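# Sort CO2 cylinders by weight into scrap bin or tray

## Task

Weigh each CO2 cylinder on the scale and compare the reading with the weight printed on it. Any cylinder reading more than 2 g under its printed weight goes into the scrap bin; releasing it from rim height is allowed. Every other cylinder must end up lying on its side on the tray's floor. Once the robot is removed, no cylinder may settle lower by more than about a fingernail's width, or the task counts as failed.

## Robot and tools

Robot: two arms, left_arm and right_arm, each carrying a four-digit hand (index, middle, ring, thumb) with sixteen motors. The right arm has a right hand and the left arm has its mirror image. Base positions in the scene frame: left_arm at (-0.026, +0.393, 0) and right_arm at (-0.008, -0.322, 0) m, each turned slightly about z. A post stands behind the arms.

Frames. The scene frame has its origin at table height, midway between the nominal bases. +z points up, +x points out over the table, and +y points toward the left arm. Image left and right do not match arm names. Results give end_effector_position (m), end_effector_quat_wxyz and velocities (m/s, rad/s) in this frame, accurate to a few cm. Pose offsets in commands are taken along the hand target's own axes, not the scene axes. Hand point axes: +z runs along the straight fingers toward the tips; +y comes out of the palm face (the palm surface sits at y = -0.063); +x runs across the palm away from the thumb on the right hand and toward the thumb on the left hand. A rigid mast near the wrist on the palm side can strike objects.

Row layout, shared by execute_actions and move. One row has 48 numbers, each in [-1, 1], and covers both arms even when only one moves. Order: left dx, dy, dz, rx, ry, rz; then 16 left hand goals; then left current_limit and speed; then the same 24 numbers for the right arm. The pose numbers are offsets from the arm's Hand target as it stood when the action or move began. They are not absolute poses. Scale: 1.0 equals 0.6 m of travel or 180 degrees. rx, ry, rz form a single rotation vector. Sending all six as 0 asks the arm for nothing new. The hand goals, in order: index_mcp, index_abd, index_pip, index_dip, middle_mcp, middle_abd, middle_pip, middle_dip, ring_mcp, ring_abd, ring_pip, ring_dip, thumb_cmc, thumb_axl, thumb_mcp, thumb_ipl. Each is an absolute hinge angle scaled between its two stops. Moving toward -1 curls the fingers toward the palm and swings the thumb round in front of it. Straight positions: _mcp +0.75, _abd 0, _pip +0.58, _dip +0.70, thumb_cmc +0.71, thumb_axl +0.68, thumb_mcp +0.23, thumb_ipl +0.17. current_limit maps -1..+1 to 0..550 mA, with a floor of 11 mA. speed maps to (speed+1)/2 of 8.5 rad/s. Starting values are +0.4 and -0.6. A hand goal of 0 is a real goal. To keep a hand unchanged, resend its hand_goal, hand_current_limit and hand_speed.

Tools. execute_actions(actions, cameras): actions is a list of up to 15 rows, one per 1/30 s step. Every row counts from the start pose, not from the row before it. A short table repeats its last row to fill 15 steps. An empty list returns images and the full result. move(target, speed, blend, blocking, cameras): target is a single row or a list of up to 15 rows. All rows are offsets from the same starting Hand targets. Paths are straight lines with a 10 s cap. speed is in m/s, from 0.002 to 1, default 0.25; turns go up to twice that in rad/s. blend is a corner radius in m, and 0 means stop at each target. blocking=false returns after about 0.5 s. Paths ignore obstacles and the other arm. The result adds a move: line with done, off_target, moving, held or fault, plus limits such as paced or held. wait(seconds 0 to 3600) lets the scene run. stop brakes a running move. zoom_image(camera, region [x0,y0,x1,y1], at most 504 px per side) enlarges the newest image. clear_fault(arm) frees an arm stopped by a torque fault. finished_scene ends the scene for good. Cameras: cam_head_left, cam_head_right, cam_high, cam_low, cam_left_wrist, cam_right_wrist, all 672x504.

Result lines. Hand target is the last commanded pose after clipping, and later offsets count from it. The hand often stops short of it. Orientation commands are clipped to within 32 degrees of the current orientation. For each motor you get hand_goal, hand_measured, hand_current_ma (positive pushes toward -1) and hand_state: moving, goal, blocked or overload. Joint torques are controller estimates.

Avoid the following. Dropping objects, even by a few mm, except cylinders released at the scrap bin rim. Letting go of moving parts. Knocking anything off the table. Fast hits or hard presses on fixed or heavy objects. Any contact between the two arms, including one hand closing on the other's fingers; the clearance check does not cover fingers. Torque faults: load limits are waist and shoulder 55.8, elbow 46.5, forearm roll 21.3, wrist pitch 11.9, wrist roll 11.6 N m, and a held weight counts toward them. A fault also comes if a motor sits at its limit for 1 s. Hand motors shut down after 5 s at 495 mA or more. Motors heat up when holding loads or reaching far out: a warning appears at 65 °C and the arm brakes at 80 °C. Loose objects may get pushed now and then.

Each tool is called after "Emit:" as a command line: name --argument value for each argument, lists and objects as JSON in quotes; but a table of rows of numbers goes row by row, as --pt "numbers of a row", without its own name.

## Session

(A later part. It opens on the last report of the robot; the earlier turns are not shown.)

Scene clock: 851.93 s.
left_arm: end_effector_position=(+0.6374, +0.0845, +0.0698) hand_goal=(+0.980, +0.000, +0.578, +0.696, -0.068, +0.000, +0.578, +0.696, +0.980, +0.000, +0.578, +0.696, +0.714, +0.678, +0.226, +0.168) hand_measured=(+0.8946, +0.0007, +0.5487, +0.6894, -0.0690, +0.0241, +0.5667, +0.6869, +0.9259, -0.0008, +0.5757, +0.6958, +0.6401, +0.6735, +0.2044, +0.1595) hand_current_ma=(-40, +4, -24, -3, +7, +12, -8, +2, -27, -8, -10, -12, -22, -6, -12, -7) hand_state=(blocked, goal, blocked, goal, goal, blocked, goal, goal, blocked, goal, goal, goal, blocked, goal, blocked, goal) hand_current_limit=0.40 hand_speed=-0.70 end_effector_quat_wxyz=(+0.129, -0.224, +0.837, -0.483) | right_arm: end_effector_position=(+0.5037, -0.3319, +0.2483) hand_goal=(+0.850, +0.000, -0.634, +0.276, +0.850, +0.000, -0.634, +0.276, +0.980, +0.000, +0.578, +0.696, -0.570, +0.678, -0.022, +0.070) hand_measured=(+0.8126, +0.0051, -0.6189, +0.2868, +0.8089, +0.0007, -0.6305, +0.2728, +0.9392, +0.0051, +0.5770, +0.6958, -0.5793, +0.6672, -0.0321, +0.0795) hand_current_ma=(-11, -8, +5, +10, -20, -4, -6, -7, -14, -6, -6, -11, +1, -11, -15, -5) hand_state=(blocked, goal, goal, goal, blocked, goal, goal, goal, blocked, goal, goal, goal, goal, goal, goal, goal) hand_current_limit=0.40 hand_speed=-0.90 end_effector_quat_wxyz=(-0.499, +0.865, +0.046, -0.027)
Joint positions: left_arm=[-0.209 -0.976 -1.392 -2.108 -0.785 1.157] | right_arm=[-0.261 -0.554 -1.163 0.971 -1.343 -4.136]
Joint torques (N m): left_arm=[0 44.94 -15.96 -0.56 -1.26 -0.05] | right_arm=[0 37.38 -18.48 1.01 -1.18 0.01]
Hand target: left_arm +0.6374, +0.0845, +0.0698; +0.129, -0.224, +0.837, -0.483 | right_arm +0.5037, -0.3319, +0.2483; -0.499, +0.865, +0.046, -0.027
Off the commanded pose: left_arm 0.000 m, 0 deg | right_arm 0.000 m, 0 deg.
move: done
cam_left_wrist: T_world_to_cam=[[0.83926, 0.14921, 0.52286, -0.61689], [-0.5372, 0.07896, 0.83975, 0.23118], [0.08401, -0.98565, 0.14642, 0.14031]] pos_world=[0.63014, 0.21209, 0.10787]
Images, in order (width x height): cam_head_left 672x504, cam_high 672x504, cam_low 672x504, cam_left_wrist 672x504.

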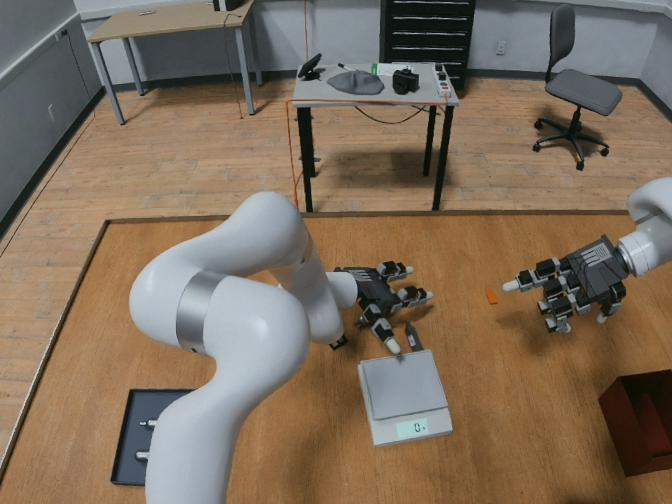

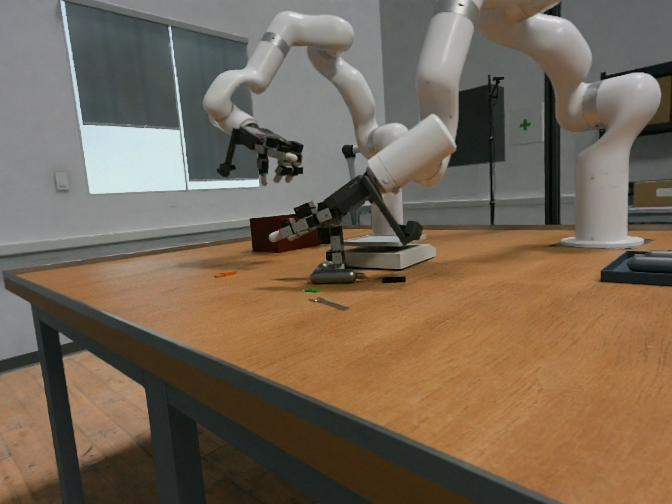

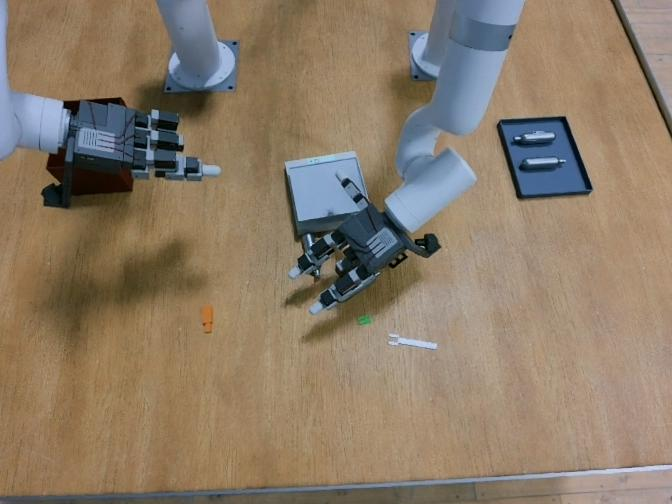

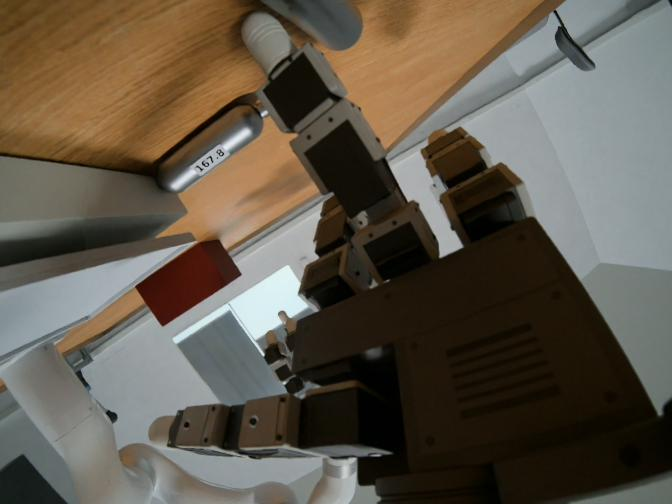

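Emit:
move --pt "0 -0.1443 -0.0833 0 0 0 0.98 0 0.577 0.696 -0.068 0 0.577 0.696 0.98 0 0.577 0.696 0.714 0.678 0.226 0.168 0.4 -0.7 0 0 0 0 0 0 0.849 0 -0.635 0.275 0.849 0 -0.635 0.275 0.98 0 0.577 0.696 -0.677 0.678 -0.022 0.07 0.4 -0.9" --pt "0.0569 0.0747 -0.5627 0 0 0 0.98 0 0.577 0.696 0.75 0 0.577 0.696 0.98 0 0.577 0.696 0.714 0.678 0.226 0.168 0.4 -0.7 0 0 0 0 0 0 0.849 0 -0.635 0.275 0.849 0 -0.635 0.275 0.98 0 0.577 0.696 -0.677 0.678 -0.022 0.07 0.4 -0.9" --blend '[0.03,0]' --speed 0.2 --cameras '["all"]'

Scene clock: 880.10 s.
left_arm: end_effector_position=(+0.4507, +0.3401, +0.2000) hand_goal=(+0.980, +0.000, +0.578, +0.696, +0.750, +0.000, +0.578, +0.696, +0.980, +0.000, +0.578, +0.696, +0.714, +0.678, +0.226, +0.168) hand_measured=(+0.8958, -0.0008, +0.5475, +0.6881, +0.6618, +0.0227, +0.5667, +0.6869, +0.9247, -0.0008, +0.5770, +0.6958, +0.6414, +0.6746, +0.2054, +0.1586) hand_current_ma=(-47, +8, -16, -4, -38, +16, -7, +11, -36, -2, -4, -3, -26, +1, -15, -15) hand_state=(blocked, goal, blocked, goal, blocked, blocked, goal, goal, blocked, goal, goal, goal, blocked, goal, blocked, goal) hand_current_limit=0.40 hand_speed=-0.70 end_effector_quat_wxyz=(+0.129, -0.224, +0.837, -0.483) | right_arm: end_effector_position=(+0.5037, -0.3319, +0.2483) hand_goal=(+0.850, +0.000, -0.634, +0.276, +0.850, +0.000, -0.634, +0.276, +0.980, +0.000, +0.578, +0.696, -0.676, +0.678, -0.022, +0.070) hand_measured=(+0.8126, +0.0051, -0.6176, +0.2868, +0.8089, +0.0007, -0.6305, +0.2728, +0.9392, +0.0051, +0.5770, +0.6958, -0.6647, +0.6704, -0.0321, +0.0795) hand_current_ma=(-14, -11, +4, +17, -21, +0, -6, -5, -16, -3, -3, +0, -1, -10, -13, +2) hand_state=(blocked, goal, goal, goal, blocked, goal, goal, goal, blocked, goal, goal, goal, goal, goal, goal, goal) hand_current_limit=0.40 hand_speed=-0.90 end_effector_quat_wxyz=(-0.499, +0.865, +0.046, -0.027)
Joint positions: left_arm=[0.264 -0.366 -0.731 -1.663 -0.971 1.147] | right_arm=[-0.261 -0.554 -1.163 0.971 -1.343 -4.136]
Joint torques (N m): left_arm=[0 27.16 -14.63 -0.51 -1.3 -0.05] | right_arm=[0 37.39 -18.49 1.01 -1.18 0.01]
Hand target: left_arm +0.4507, +0.3401, +0.2000; +0.129, -0.224, +0.837, -0.483 | right_arm +0.5037, -0.3319, +0.2483; -0.499, +0.865, +0.046, -0.027
Off the commanded pose: left_arm 0.000 m, 0 deg | right_arm 0.000 m, 0 deg.
move: done; blend cut to 0 m at target 1
cam_left_wrist: T_world_to_cam=[[0.83926, 0.14921, 0.52286, -0.56628], [-0.5372, 0.07896, 0.83975, 0.0014], [0.08401, -0.98565, 0.14642, 0.38889]] pos_world=[0.44333, 0.46769, 0.23797]
cam_right_wrist: T_world_to_cam=[[-0.73643, -0.37159, -0.56532, 0.42175], [-0.43142, -0.38573, 0.81553, -0.15395], [-0.52111, 0.84447, 0.12375, 0.63615]] pos_world=[0.57567, -0.43988, 0.28525]

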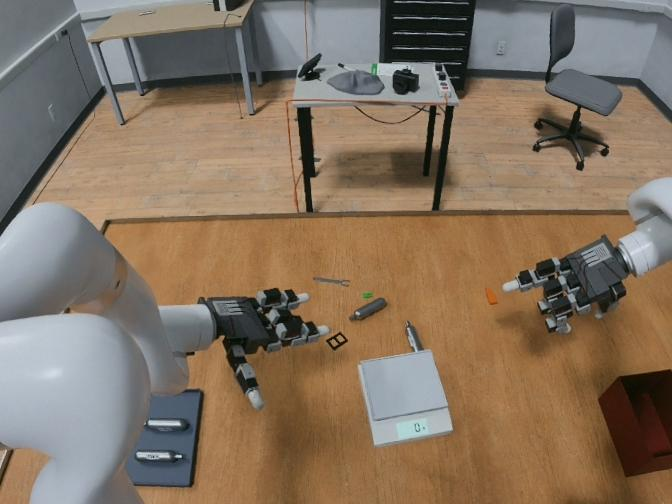

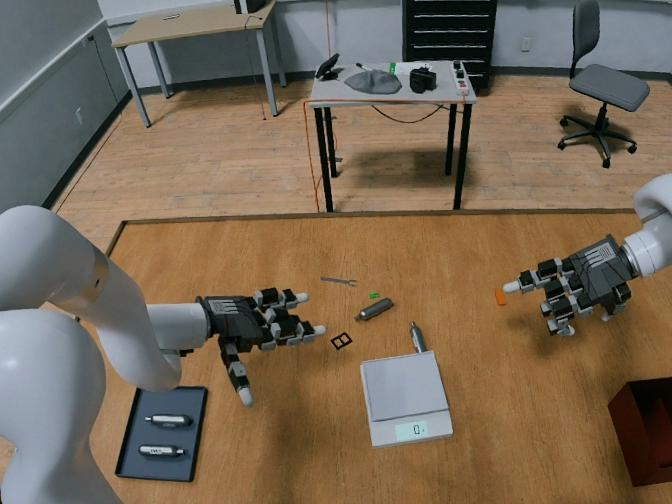

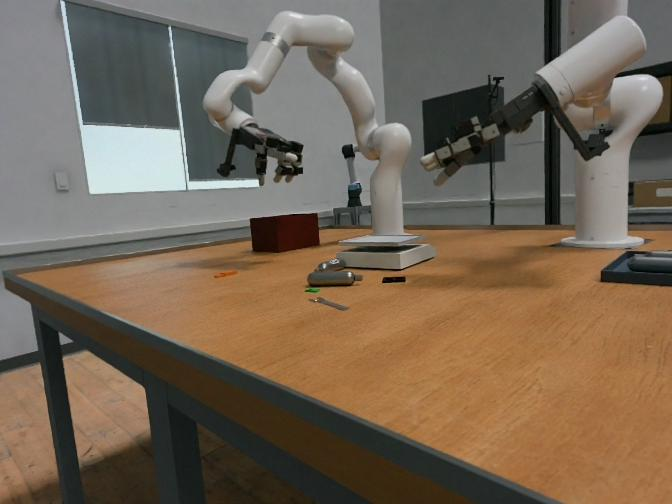

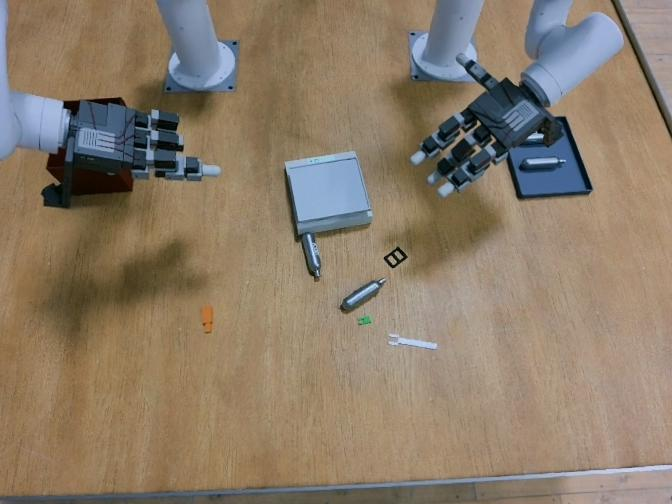

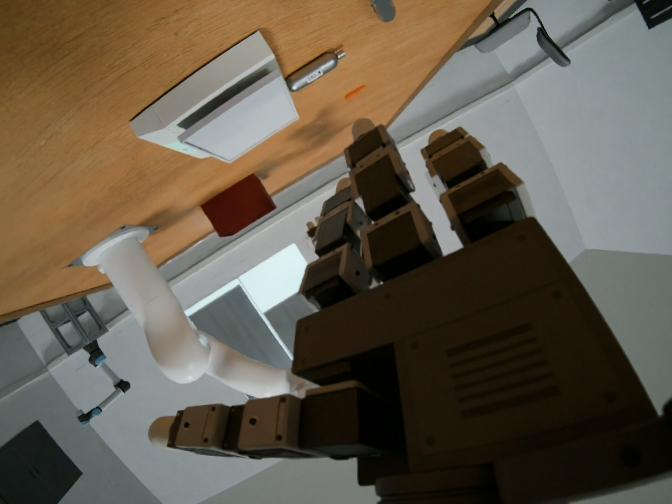

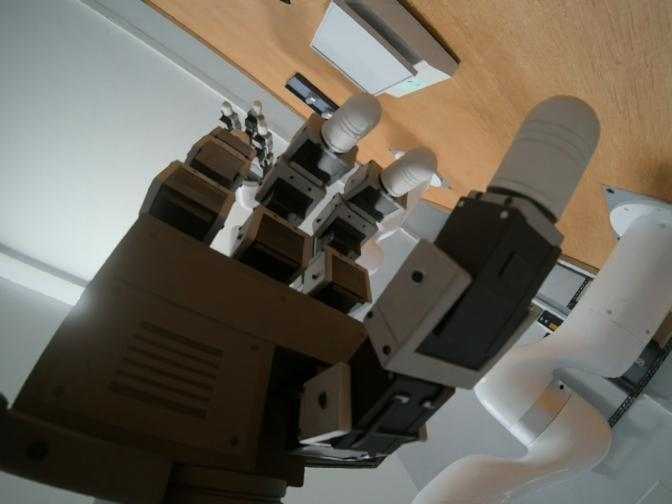

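Emit:
zoom_image --camera "cam_low" --region '[270, 140, 480, 350]'

Emit:
zoom_image --camera "cam_head_left" --region '[330, 280, 460, 380]'

Scaled by 2.400.

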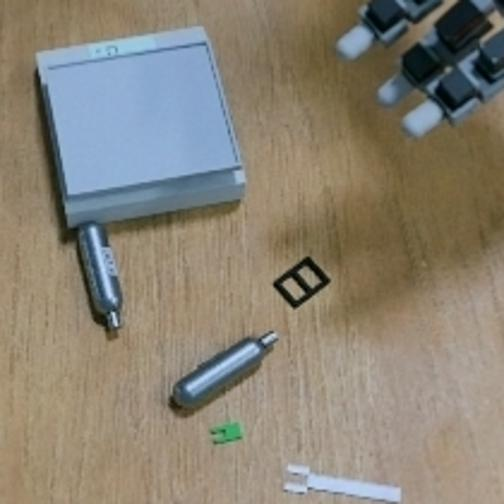

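Scaled by 3.877.

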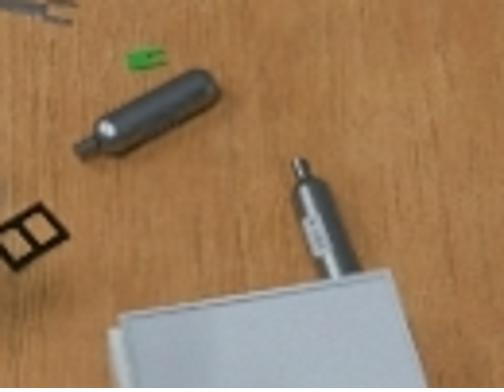

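Emit:
zoom_image --camera "cam_high" --region '[290, 220, 450, 300]'

Emit:
zoom_image --camera "cam_left_wrist" --region '[120, 20, 400, 180]'

Scaled by 3.150.

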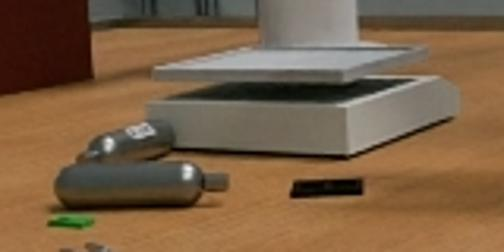

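Scaled by 1.800 from the camera's image (finer frame: 960x720).

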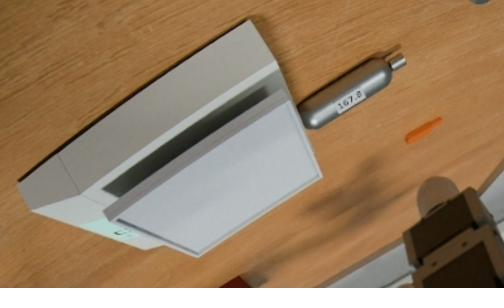

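Emit:
move --target '[-0.0195,0.0713,-0.1903,0,0,0,0.98,0,0.577,0.696,0.75,0,0.577,0.696,0.98,0,0.577,0.696,0.714,0.678,0.226,0.168,0.4,-0.7,0.2292,-0.1230,0.5410,0,-0.0337,-0.0194,0.86,0,-0.635,0.275,0.86,0,-0.635,0.275,0.98,0,0.577,0.696,-0.677,0.678,-0.022,0.07,0.4,-0.9]' --speed 0.2 --cameras '["cam_low","cam_head_left","cam_right_wrist","cam_high"]'

Scene clock: 921.57 s.
left_arm: end_effector_position=(+0.4007, +0.4501, +0.2201) hand_goal=(+0.980, +0.000, +0.578, +0.696, +0.750, +0.000, +0.578, +0.696, +0.980, +0.000, +0.578, +0.696, +0.714, +0.678, +0.226, +0.168) hand_measured=(+0.8946, -0.0037, +0.5487, +0.6881, +0.6606, +0.0197, +0.5680, +0.6869, +0.9247, -0.0066, +0.5757, +0.6958, +0.6414, +0.6746, +0.2054, +0.1586) hand_current_ma=(-40, +4, -16, -11, -42, +10, -5, -1, -32, -2, -12, -8, -26, -7, -16, -14) hand_state=(blocked, goal, blocked, goal, blocked, goal, goal, goal, blocked, goal, goal, goal, blocked, goal, blocked, goal) hand_current_limit=0.40 hand_speed=-0.70 end_effector_quat_wxyz=(+0.129, -0.224, +0.837, -0.483) | right_arm: end_effector_position=(+0.6067, -0.0011, +0.1499) hand_goal=(+0.860, +0.000, -0.634, +0.276, +0.860, +0.000, -0.634, +0.276, +0.980, +0.000, +0.578, +0.696, -0.676, +0.678, -0.022, +0.070) hand_measured=(+0.8114, +0.0051, -0.6189, +0.2868, +0.8077, +0.0007, -0.6292, +0.2728, +0.9392, +0.0051, +0.5757, +0.6958, -0.6647, +0.6714, -0.0311, +0.0805) hand_current_ma=(-21, -9, +3, +16, -27, -7, -2, -5, -13, +0, -1, -5, +1, -13, -17, -3) hand_state=(blocked, goal, goal, goal, blocked, goal, goal, goal, blocked, goal, goal, goal, goal, goal, goal, goal) hand_current_limit=0.40 hand_speed=-0.90 end_effector_quat_wxyz=(-0.497, +0.860, +0.099, -0.057)
Joint positions: left_arm=[0.547 -0.302 -0.707 -1.379 -1.079 1.107] | right_arm=[0.277 -0.964 -1.603 1.265 -1.137 -3.996]
Joint torques (N m): left_arm=[0 25.22 -14.8 -0.5 -1.27 -0.05] | right_arm=[0 49.03 -19.42 0.98 -1.06 0]
Hand target: left_arm +0.4007, +0.4501, +0.2201; +0.129, -0.224, +0.837, -0.483 | right_arm +0.6067, -0.0011, +0.1499; -0.497, +0.860, +0.099, -0.057
Off the commanded pose: left_arm 0.000 m, 0 deg | right_arm 0.000 m, 0 deg.
move: done
cam_right_wrist: T_world_to_cam=[[-0.68577, -0.45849, -0.56525, 0.53396], [-0.38113, -0.43542, 0.81557, 0.06769], [-0.62005, 0.77472, 0.12385, 0.48252]] pos_world=[0.69116, -0.09953, 0.18685]
Images, in order (width x height): cam_head_left 672x504, cam_high 672x504, cam_low 672x504, cam_right_wrist 672x504.

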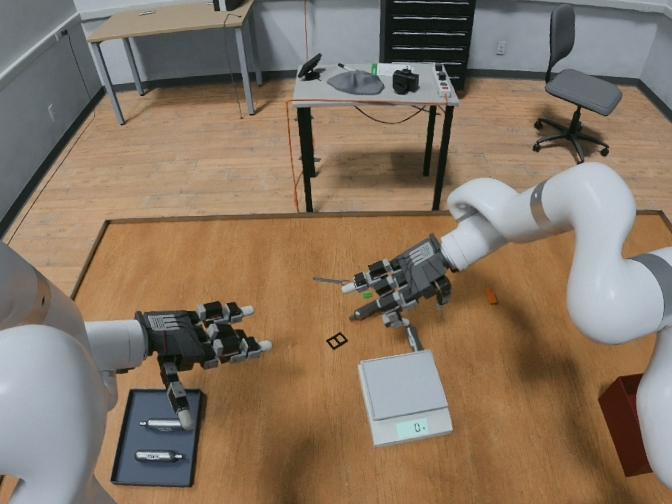

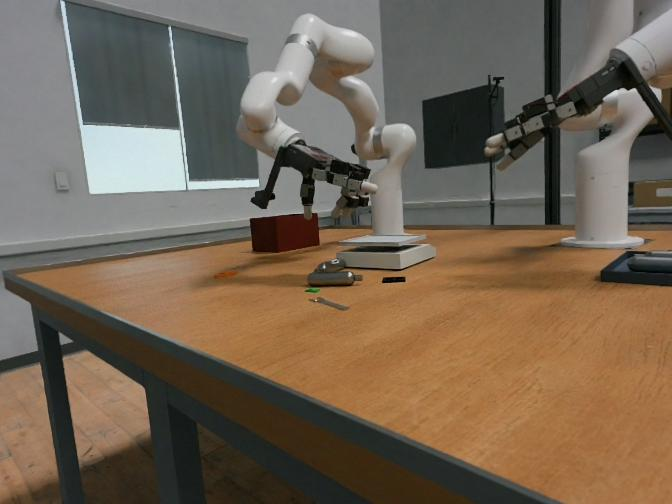

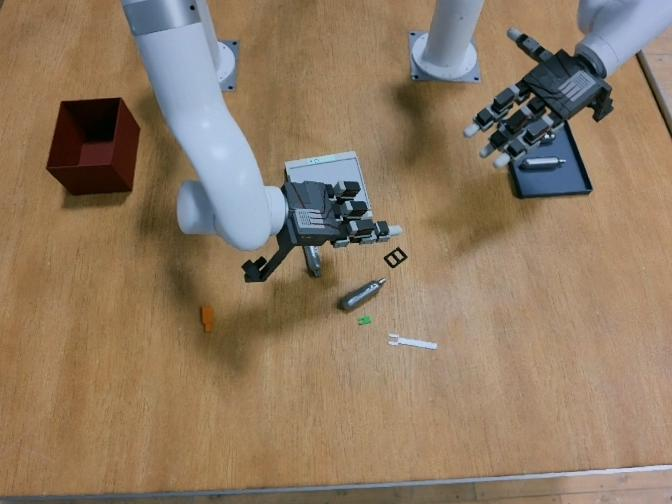

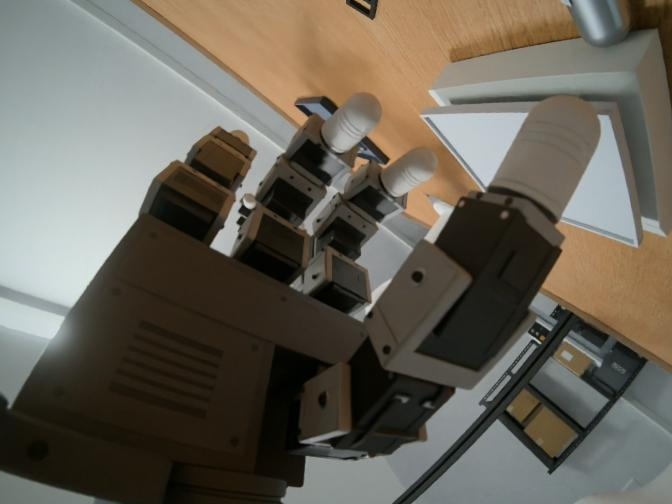

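Emit:
move --pt "0 0 0 0 0 0 0.98 0 0.577 0.696 0.75 0 0.577 0.696 0.98 0 0.577 0.696 0.714 0.678 0.226 0.168 0.4 -0.7 0 0.1299 0.075 0 0 0 0.86 0 -0.635 0.275 0.86 0 -0.635 0.275 0.98 0 0.577 0.696 -0.677 0.678 -0.022 0.07 0.4 -0.9" --pt "0 0 0 0 0 0 0.98 0 0.577 0.696 0.75 0 0.577 0.696 0.98 0 0.577 0.696 0.714 0.678 0.226 0.168 0.4 -0.7 0 0.1781 0.1028 0 0 0 0.86 0 -0.635 0.275 0.86 0 -0.635 0.275 0.98 0 0.577 0.696 -0.677 0.678 -0.022 0.07 0.4 -0.9" --speed '[0.15,0.05]' --blend '[0.01,0]' --cameras '["cam_low","cam_head_left","cam_left_wrist","cam_high","cam_head_right"]'

Scene clock: 926.87 s.
left_arm: end_effector_position=(+0.4007, +0.4501, +0.2201) hand_goal=(+0.980, +0.000, +0.578, +0.696, +0.750, +0.000, +0.578, +0.696, +0.980, +0.000, +0.578, +0.696, +0.714, +0.678, +0.226, +0.168) hand_measured=(+0.8946, -0.0037, +0.5487, +0.6881, +0.6618, +0.0197, +0.5667, +0.6869, +0.9247, -0.0052, +0.5757, +0.6958, +0.6401, +0.6746, +0.2054, +0.1586) hand_current_ma=(-43, +4, -21, -5, -37, +13, -6, +2, -40, +2, -13, -8, -28, -5, -16, -12) hand_state=(blocked, goal, blocked, goal, blocked, goal, goal, goal, blocked, goal, goal, goal, blocked, goal, blocked, goal) hand_current_limit=0.40 hand_speed=-0.70 end_effector_quat_wxyz=(+0.129, -0.224, +0.837, -0.483) | right_arm: end_effector_position=(+0.6067, -0.0011, +0.0266) hand_goal=(+0.860, +0.000, -0.634, +0.276, +0.860, +0.000, -0.634, +0.276, +0.980, +0.000, +0.578, +0.696, -0.676, +0.678, -0.022, +0.070) hand_measured=(+0.8114, +0.0065, -0.6189, +0.2868, +0.8089, +0.0007, -0.6305, +0.2728, +0.9380, +0.0036, +0.5770, +0.6958, -0.6647, +0.6714, -0.0311, +0.0795) hand_current_ma=(-12, +2, +3, +8, -23, -2, -9, -4, -18, +2, +1, +0, +1, -13, -18, -6) hand_state=(blocked, goal, goal, goal, blocked, goal, goal, goal, blocked, goal, goal, goal, goal, goal, goal, goal) hand_current_limit=0.40 hand_speed=-0.90 end_effector_quat_wxyz=(-0.497, +0.860, +0.099, -0.057)
Joint positions: left_arm=[0.547 -0.302 -0.707 -1.379 -1.079 1.107] | right_arm=[0.277 -1.177 -1.673 1.332 -1.099 -4.149]
Joint torques (N m): left_arm=[0 25.22 -14.8 -0.5 -1.27 -0.05] | right_arm=[0 51.26 -17.95 0.76 -1.19 -1.97]
Hand target: left_arm +0.4007, +0.4501, +0.2201; +0.129, -0.224, +0.837, -0.483 | right_arm +0.6067, -0.0011, +0.0265; -0.497, +0.860, +0.099, -0.057
Off the commanded pose: left_arm 0.000 m, 0 deg | right_arm 0.000 m, 0 deg.
move: done
cam_left_wrist: T_world_to_cam=[[0.83926, 0.14921, 0.52286, -0.55132], [-0.5372, 0.07896, 0.83975, -0.05097], [0.08401, -0.98565, 0.14642, 0.49856]] pos_world=[0.39343, 0.57769, 0.25807]
Images, in order (width x height): cam_head_left 672x504, cam_head_right 672x504, cam_high 672x504, cam_low 672x504, cam_left_wrist 672x504.

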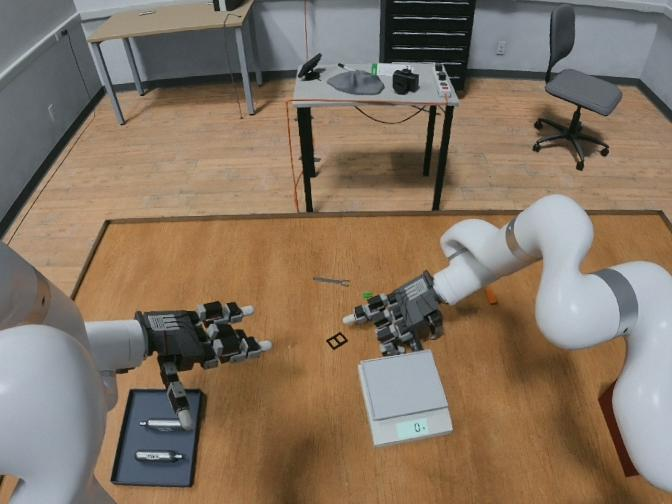

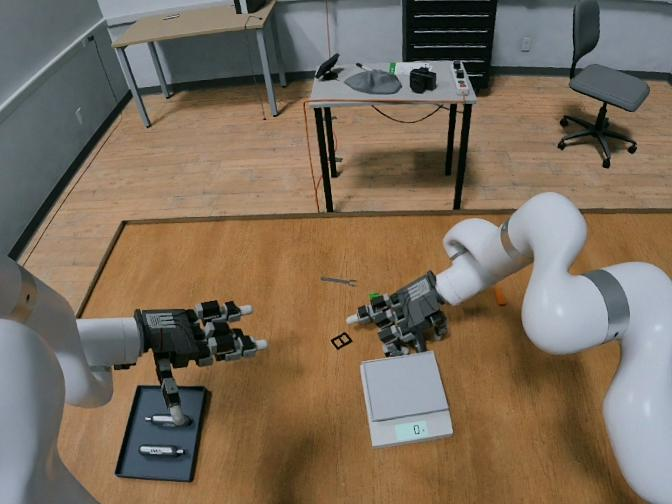

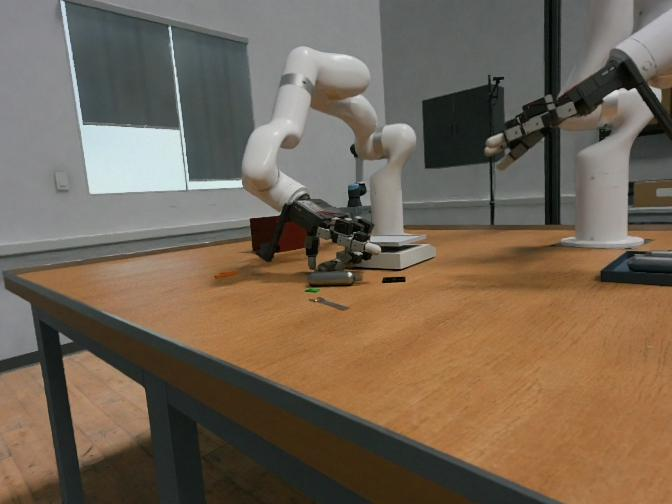

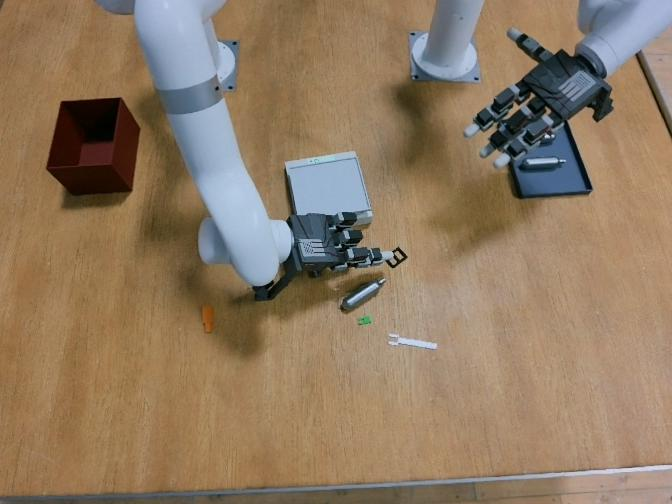

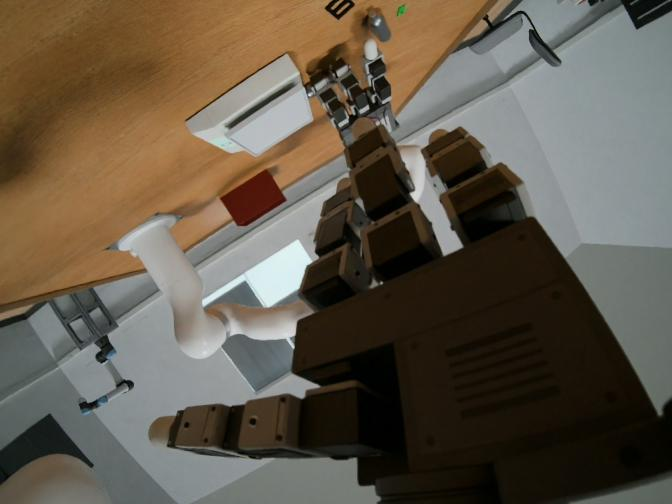

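Emit:
zoom_image --camera "cam_low" --region '[230, 190, 420, 320]'

Emit:
zoom_image --camera "cam_high" --region '[230, 180, 450, 310]'

Emit:
zoom_image --camera "cam_left_wrist" --region '[240, 0, 440, 170]'

Emit:
zoom_image --camera "cam_head_left" --region '[330, 260, 470, 390]'

Scaled by 2.653.

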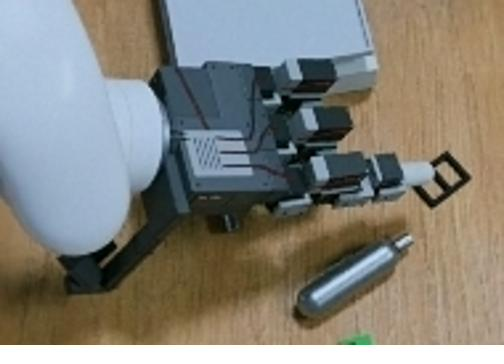

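Scaled by 2.291.

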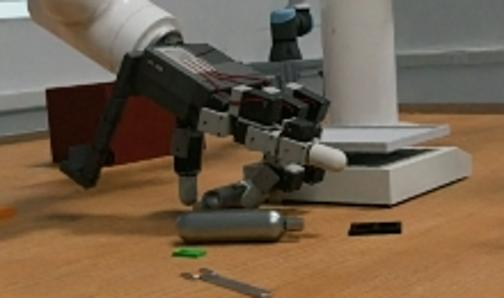

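Scaled by 2.520 from the camera's image (finer frame: 960x720).

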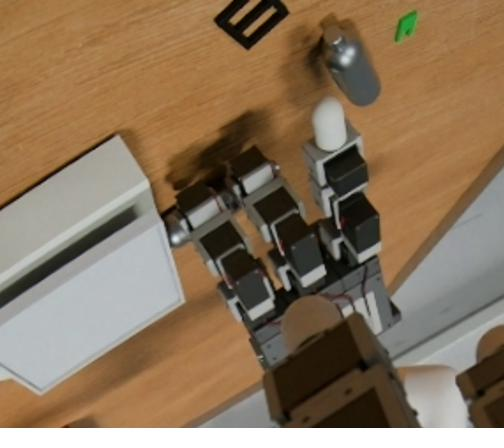

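Scaled by 3.600.

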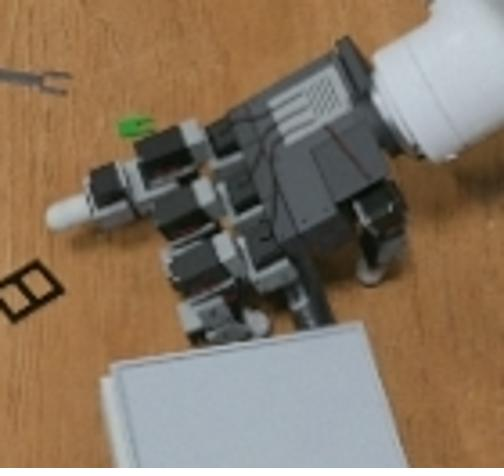

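Emit:
move --pt "0 0 0 0 0 0 0.98 0 0.577 0.696 0.75 0 0.577 0.696 0.98 0 0.577 0.696 0.714 0.678 0.226 0.168 0.4 -0.7 0 0 0 0 0 0 0.62 0 -0.635 0.275 0.62 0 -0.635 0.275 0.98 0 0.577 0.696 -0.677 0.678 -0.18 0.07 0.4 -0.92" --pt "0 0 0 0 0 0 0.98 0 0.577 0.696 0.75 0 0.577 0.696 0.98 0 0.577 0.696 0.714 0.678 0.226 0.168 0.4 -0.7 0 0 0 0 0 0 0.52 0 -0.66 0.26 0.52 0 -0.66 0.26 0.98 0 0.577 0.696 -0.677 0.678 -0.35 0 0.4 -0.92" --speed 0.1 --cameras '["cam_low","cam_head_left","cam_left_wrist"]'

Scene clock: 937.53 s.
left_arm: end_effector_position=(+0.4007, +0.4501, +0.2201) hand_goal=(+0.980, +0.000, +0.578, +0.696, +0.750, +0.000, +0.578, +0.696, +0.980, +0.000, +0.578, +0.696, +0.714, +0.678, +0.226, +0.168) hand_measured=(+0.8958, -0.0037, +0.5487, +0.6881, +0.6606, +0.0197, +0.5667, +0.6869, +0.9247, -0.0066, +0.5770, +0.6958, +0.6414, +0.6735, +0.2054, +0.1586) hand_current_ma=(-41, +4, -16, -5, -43, +9, -3, +4, -35, +1, -12, -7, -31, -6, -18, -10) hand_state=(blocked, goal, blocked, goal, blocked, goal, goal, goal, blocked, goal, goal, goal, blocked, goal, blocked, goal) hand_current_limit=0.40 hand_speed=-0.70 end_effector_quat_wxyz=(+0.129, -0.224, +0.837, -0.483) | right_arm: end_effector_position=(+0.6067, -0.0011, +0.0265) hand_goal=(+0.520, +0.000, -0.660, +0.260, +0.520, +0.000, -0.660, +0.260, +0.980, +0.000, +0.578, +0.696, -0.676, +0.678, -0.350, +0.000) hand_measured=(+0.5991, +0.0051, -0.6215, +0.2792, +0.5967, +0.0007, -0.6305, +0.2677, +0.9392, +0.0051, +0.5757, +0.6958, -0.6647, +0.6714, -0.1707, +0.0747) hand_current_ma=(+47, -8, +20, +22, +38, -3, +8, -3, -12, +0, -1, -3, +8, -17, +68, +47) hand_state=(blocked, goal, blocked, goal, blocked, goal, blocked, goal, blocked, goal, goal, goal, goal, goal, moving, blocked) hand_current_limit=0.40 hand_speed=-0.92 end_effector_quat_wxyz=(-0.497, +0.860, +0.099, -0.057)
Joint positions: left_arm=[0.547 -0.302 -0.707 -1.379 -1.079 1.107] | right_arm=[0.277 -1.177 -1.673 1.332 -1.099 -4.149]
Joint torques (N m): left_arm=[0 25.22 -14.8 -0.5 -1.27 -0.05] | right_arm=[0 51.26 -17.95 0.76 -1.18 0.01]
Hand target: left_arm +0.4007, +0.4501, +0.2201; +0.129, -0.224, +0.837, -0.483 | right_arm +0.6067, -0.0011, +0.0265; -0.497, +0.860, +0.099, -0.057
Off the commanded pose: left_arm 0.000 m, 0 deg | right_arm 0.000 m, 0 deg.
move: done
cam_left_wrist: T_world_to_cam=[[0.83926, 0.14921, 0.52286, -0.55132], [-0.5372, 0.07896, 0.83975, -0.05097], [0.08401, -0.98565, 0.14642, 0.49856]] pos_world=[0.39343, 0.57769, 0.25807]
Images, in order (width x height): cam_head_left 672x504, cam_low 672x504, cam_left_wrist 672x504.

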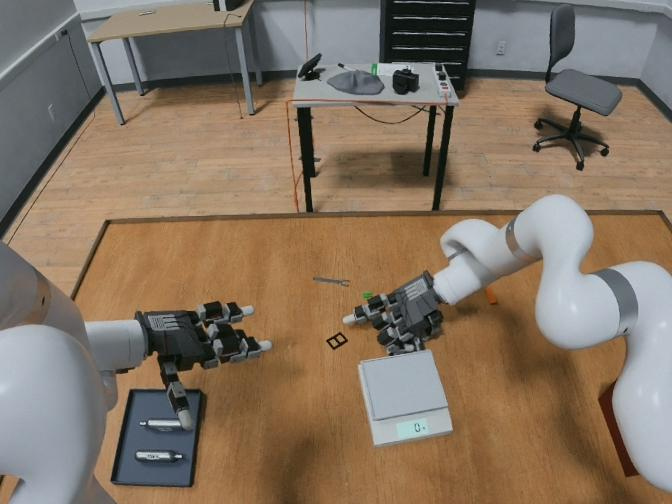

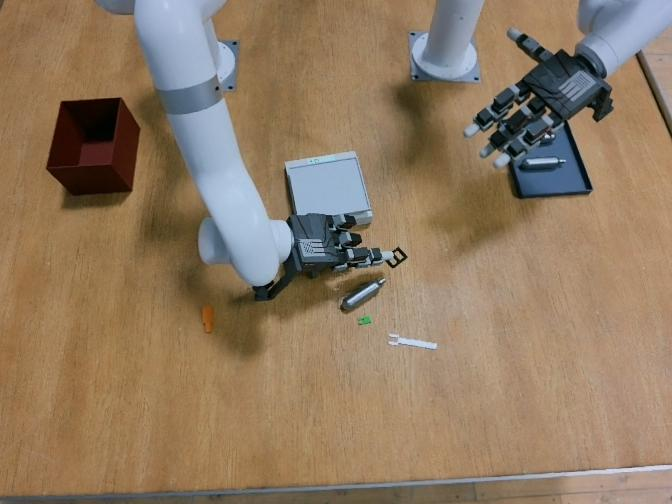

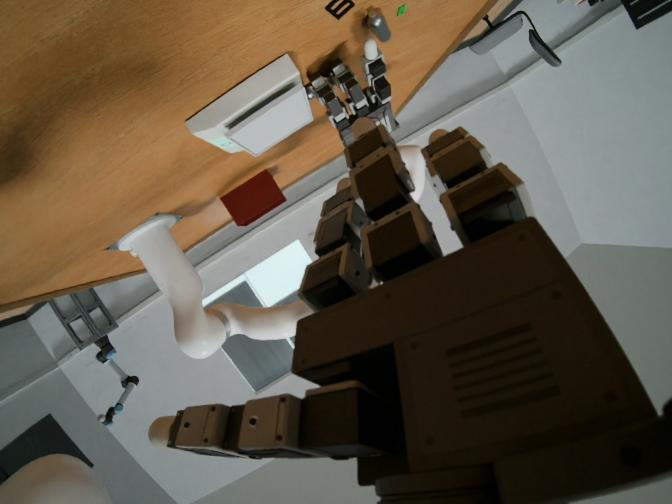

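Contact from both sides. Final closing.

Emit:
move --target '[0,0,0,0,0,0,0.98,0,0.577,0.696,0.75,0,0.577,0.696,0.98,0,0.577,0.696,0.714,0.678,0.226,0.168,0.4,-0.7,0,0,0,0,0,0,0.36,0,-0.73,0.24,0.36,0,-0.73,0.24,0.98,0,0.577,0.696,-0.677,0.678,-0.64,-0.17,0.4,-0.92]' --speed 0.1

Emit:
zoom_image --camera "cam_left_wrist" --region '[240, 0, 440, 170]'

Scene clock: 940.43 s.
left_arm: end_effector_position=(+0.4007, +0.4501, +0.2201) hand_goal=(+0.980, +0.000, +0.578, +0.696, +0.750, +0.000, +0.578, +0.696, +0.980, +0.000, +0.578, +0.696, +0.714, +0.678, +0.226, +0.168) hand_measured=(+0.8958, -0.0037, +0.5487, +0.6881, +0.6618, +0.0197, +0.5667, +0.6869, +0.9247, -0.0052, +0.5770, +0.6958, +0.6401, +0.6746, +0.2064, +0.1586) hand_current_ma=(-46, +9, -15, -10, -40, +9, -7, +3, -42, +0, -3, -6, -35, -1, -11, -14) hand_state=(blocked, goal, blocked, goal, blocked, goal, goal, goal, blocked, goal, goal, goal, blocked, goal, blocked, goal) hand_current_limit=0.40 hand_speed=-0.70 end_effector_quat_wxyz=(+0.129, -0.224, +0.837, -0.483) | right_arm: end_effector_position=(+0.6067, -0.0011, +0.0265) hand_goal=(+0.360, +0.000, -0.730, +0.240, +0.360, +0.000, -0.730, +0.240, +0.980, +0.000, +0.578, +0.696, -0.676, +0.678, -0.640, -0.170) hand_measured=(+0.5919, +0.0065, -0.6215, +0.2792, +0.5858, +0.0007, -0.6292, +0.2664, +0.9380, +0.0051, +0.5770, +0.6958, -0.6647, +0.6746, -0.1697, +0.0766) hand_current_ma=(+143, -16, +52, +22, +125, -3, +44, -4, -15, -2, +2, -6, +1, -11, +275, +154) hand_state=(moving, goal, blocked, blocked, moving, goal, blocked, blocked, blocked, goal, goal, goal, goal, goal, moving, moving) hand_current_limit=0.40 hand_speed=-0.92 end_effector_quat_wxyz=(-0.497, +0.860, +0.099, -0.057)
Joint positions: left_arm=[0.547 -0.302 -0.707 -1.379 -1.079 1.107] | right_arm=[0.277 -1.177 -1.673 1.332 -1.099 -4.149]
Joint torques (N m): left_arm=[0 25.22 -14.8 -0.5 -1.27 -0.05] | right_arm=[0 51.26 -17.95 0.76 -1.18 0.01]
Hand target: left_arm +0.4007, +0.4501, +0.2201; +0.129, -0.224, +0.837, -0.483 | right_arm +0.6067, -0.0011, +0.0265; -0.497, +0.860, +0.099, -0.057
Off the commanded pose: left_arm 0.000 m, 0 deg | right_arm 0.000 m, 0 deg.
move: done

Scaled by 2.520 from the camera's image (finer frame: 960x720).
This view is cut from an older image: the scene may have changed since it was taken.

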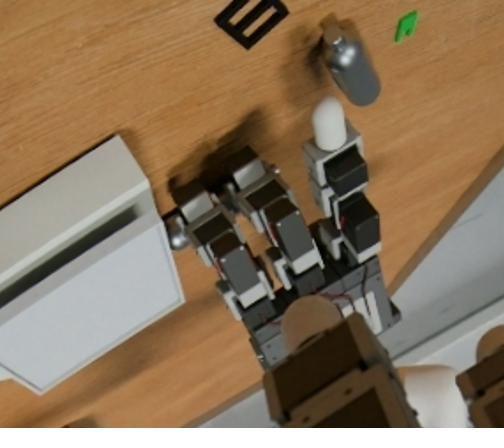

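Emit:
move --pt "0 0 0 0 0 0 0.98 0 0.577 0.696 0.75 0 0.577 0.696 0.98 0 0.577 0.696 0.714 0.678 0.226 0.168 0.4 -0.7 0.0206 -0.0118 -0.0063 0 0 0 0.36 0 -0.73 0.24 0.36 0 -0.73 0.24 0.98 0 0.577 0.696 -0.677 0.678 -0.64 -0.17 0.4 -0.92" --pt "0 0 0 0 0 0 0.98 0 0.577 0.696 0.75 0 0.577 0.696 0.98 0 0.577 0.696 0.714 0.678 0.226 0.168 0.4 -0.7 0.0428 -0.1733 -0.0997 0 0 0 0.36 0 -0.73 0.24 0.36 0 -0.73 0.24 0.98 0 0.577 0.696 -0.677 0.678 -0.64 -0.17 0.4 -0.92" --speed '[0.04,0.12]' --blend '[0.004,0]' --cameras '["cam_low","cam_head_left","cam_left_wrist","cam_high"]'

Emit:
zoom_image --camera "cam_high" --region '[230, 130, 450, 310]'

Emit:
zoom_image --camera "cam_left_wrist" --region '[240, 0, 440, 170]'

Scene clock: 950.10 s.
left_arm: end_effector_position=(+0.4007, +0.4501, +0.2201) hand_goal=(+0.980, +0.000, +0.578, +0.696, +0.750, +0.000, +0.578, +0.696, +0.980, +0.000, +0.578, +0.696, +0.714, +0.678, +0.226, +0.168) hand_measured=(+0.8946, -0.0037, +0.5475, +0.6894, +0.6606, +0.0197, +0.5667, +0.6869, +0.9247, -0.0066, +0.5757, +0.6958, +0.6414, +0.6735, +0.2064, +0.1586) hand_current_ma=(-37, +5, -19, -10, -41, +2, -8, +2, -33, +4, -5, -9, -29, -3, -19, -12) hand_state=(blocked, goal, blocked, goal, blocked, goal, goal, goal, blocked, goal, goal, goal, blocked, goal, blocked, goal) hand_current_limit=0.40 hand_speed=-0.70 end_effector_quat_wxyz=(+0.129, -0.224, +0.837, -0.483) | right_arm: end_effector_position=(+0.6316, +0.0049, +0.1465) hand_goal=(+0.360, +0.000, -0.730, +0.240, +0.360, +0.000, -0.730, +0.240, +0.980, +0.000, +0.578, +0.696, -0.676, +0.678, -0.640, -0.170) hand_measured=(+0.5907, +0.0036, -0.6202, +0.2804, +0.5786, -0.0023, -0.6292, +0.2690, +0.9392, +0.0051, +0.5770, +0.6958, -0.6634, +0.6777, -0.1677, +0.0766) hand_current_ma=(+174, -6, +55, +27, +158, -4, +35, -7, -10, -10, +3, -3, +7, -8, +370, +249) hand_state=(blocked, goal, blocked, blocked, blocked, goal, blocked, blocked, blocked, goal, goal, goal, goal, goal, blocked, blocked) hand_current_limit=0.40 hand_speed=-0.92 end_effector_quat_wxyz=(-0.497, +0.860, +0.099, -0.057)
Joint positions: left_arm=[0.547 -0.302 -0.707 -1.379 -1.079 1.107] | right_arm=[0.276 -1.03 -1.717 1.243 -1.153 -3.946]
Joint torques (N m): left_arm=[0 25.22 -14.8 -0.5 -1.27 -0.05] | right_arm=[0 50.74 -19.82 1.05 -1 1.85]
Hand target: left_arm +0.4007, +0.4501, +0.2201; +0.129, -0.224, +0.837, -0.483 | right_arm +0.6316, +0.0049, +0.1465; -0.497, +0.860, +0.099, -0.057
Off the commanded pose: left_arm 0.000 m, 0 deg | right_arm 0.000 m, 0 deg.
move: done
cam_left_wrist: T_world_to_cam=[[0.83926, 0.14921, 0.52286, -0.55132], [-0.5372, 0.07896, 0.83975, -0.05097], [0.08401, -0.98565, 0.14642, 0.49856]] pos_world=[0.39343, 0.57769, 0.25807]
Images, in order (width x height): cam_head_left 672x504, cam_high 672x504, cam_low 672x504, cam_left_wrist 672x504.

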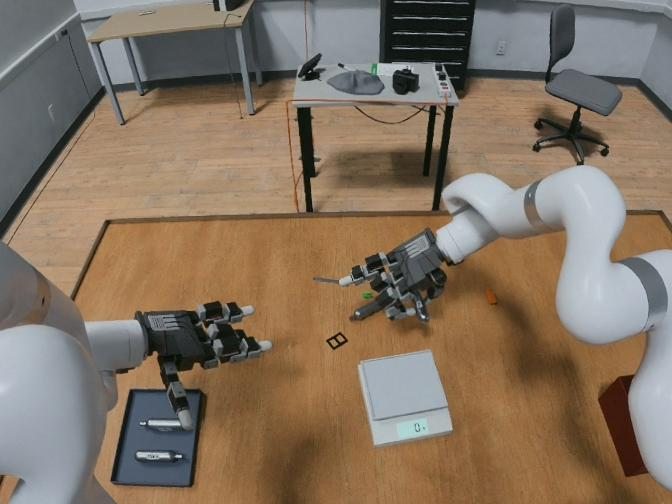

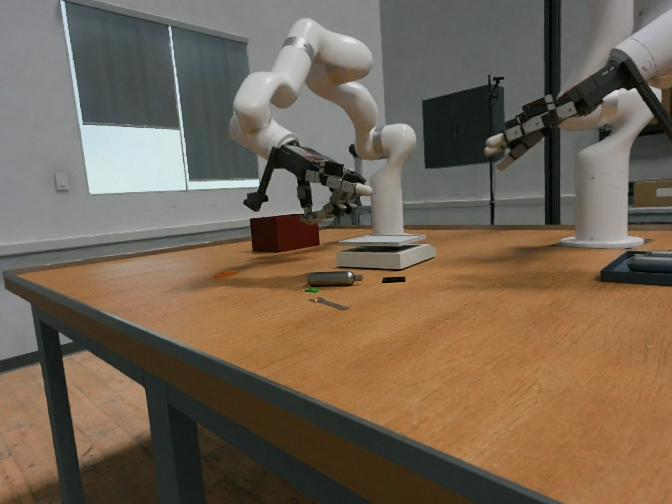

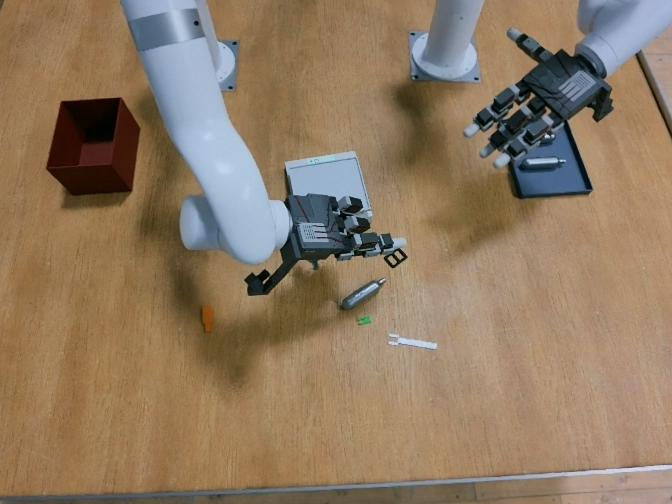

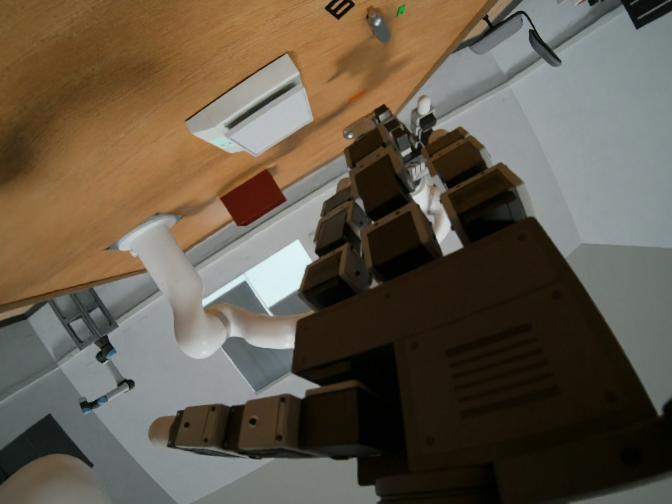

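Scaled by 2.291.

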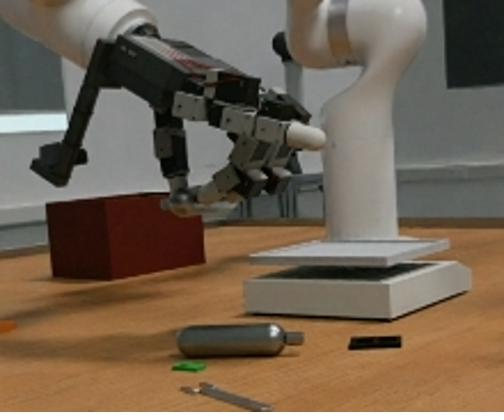

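Scaled by 2.520 from the camera's image (finer frame: 960x720).

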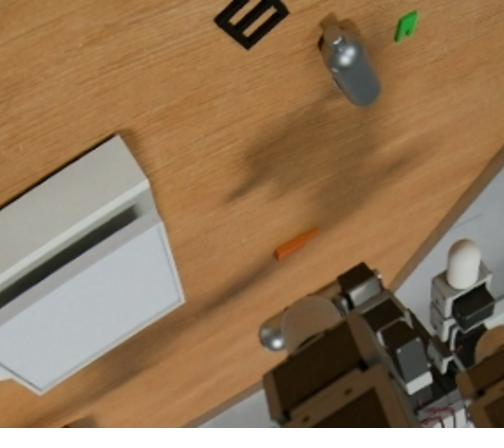

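Emit:
zoom_image --camera "cam_low" --region '[320, 260, 400, 320]'

Emit:
zoom_image --camera "cam_head_left" --region '[330, 250, 470, 350]'

Scaled by 6.300.

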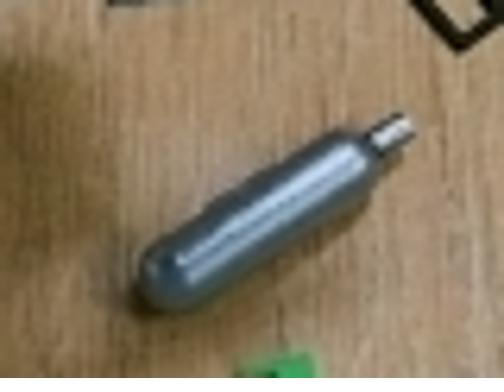

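Scaled by 3.600.

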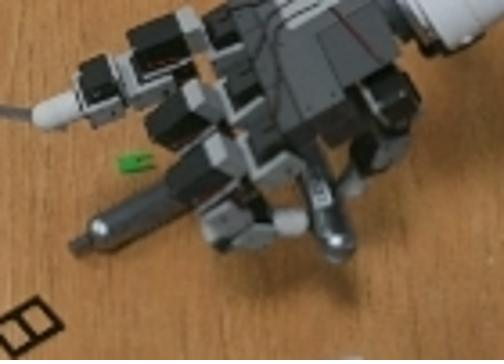

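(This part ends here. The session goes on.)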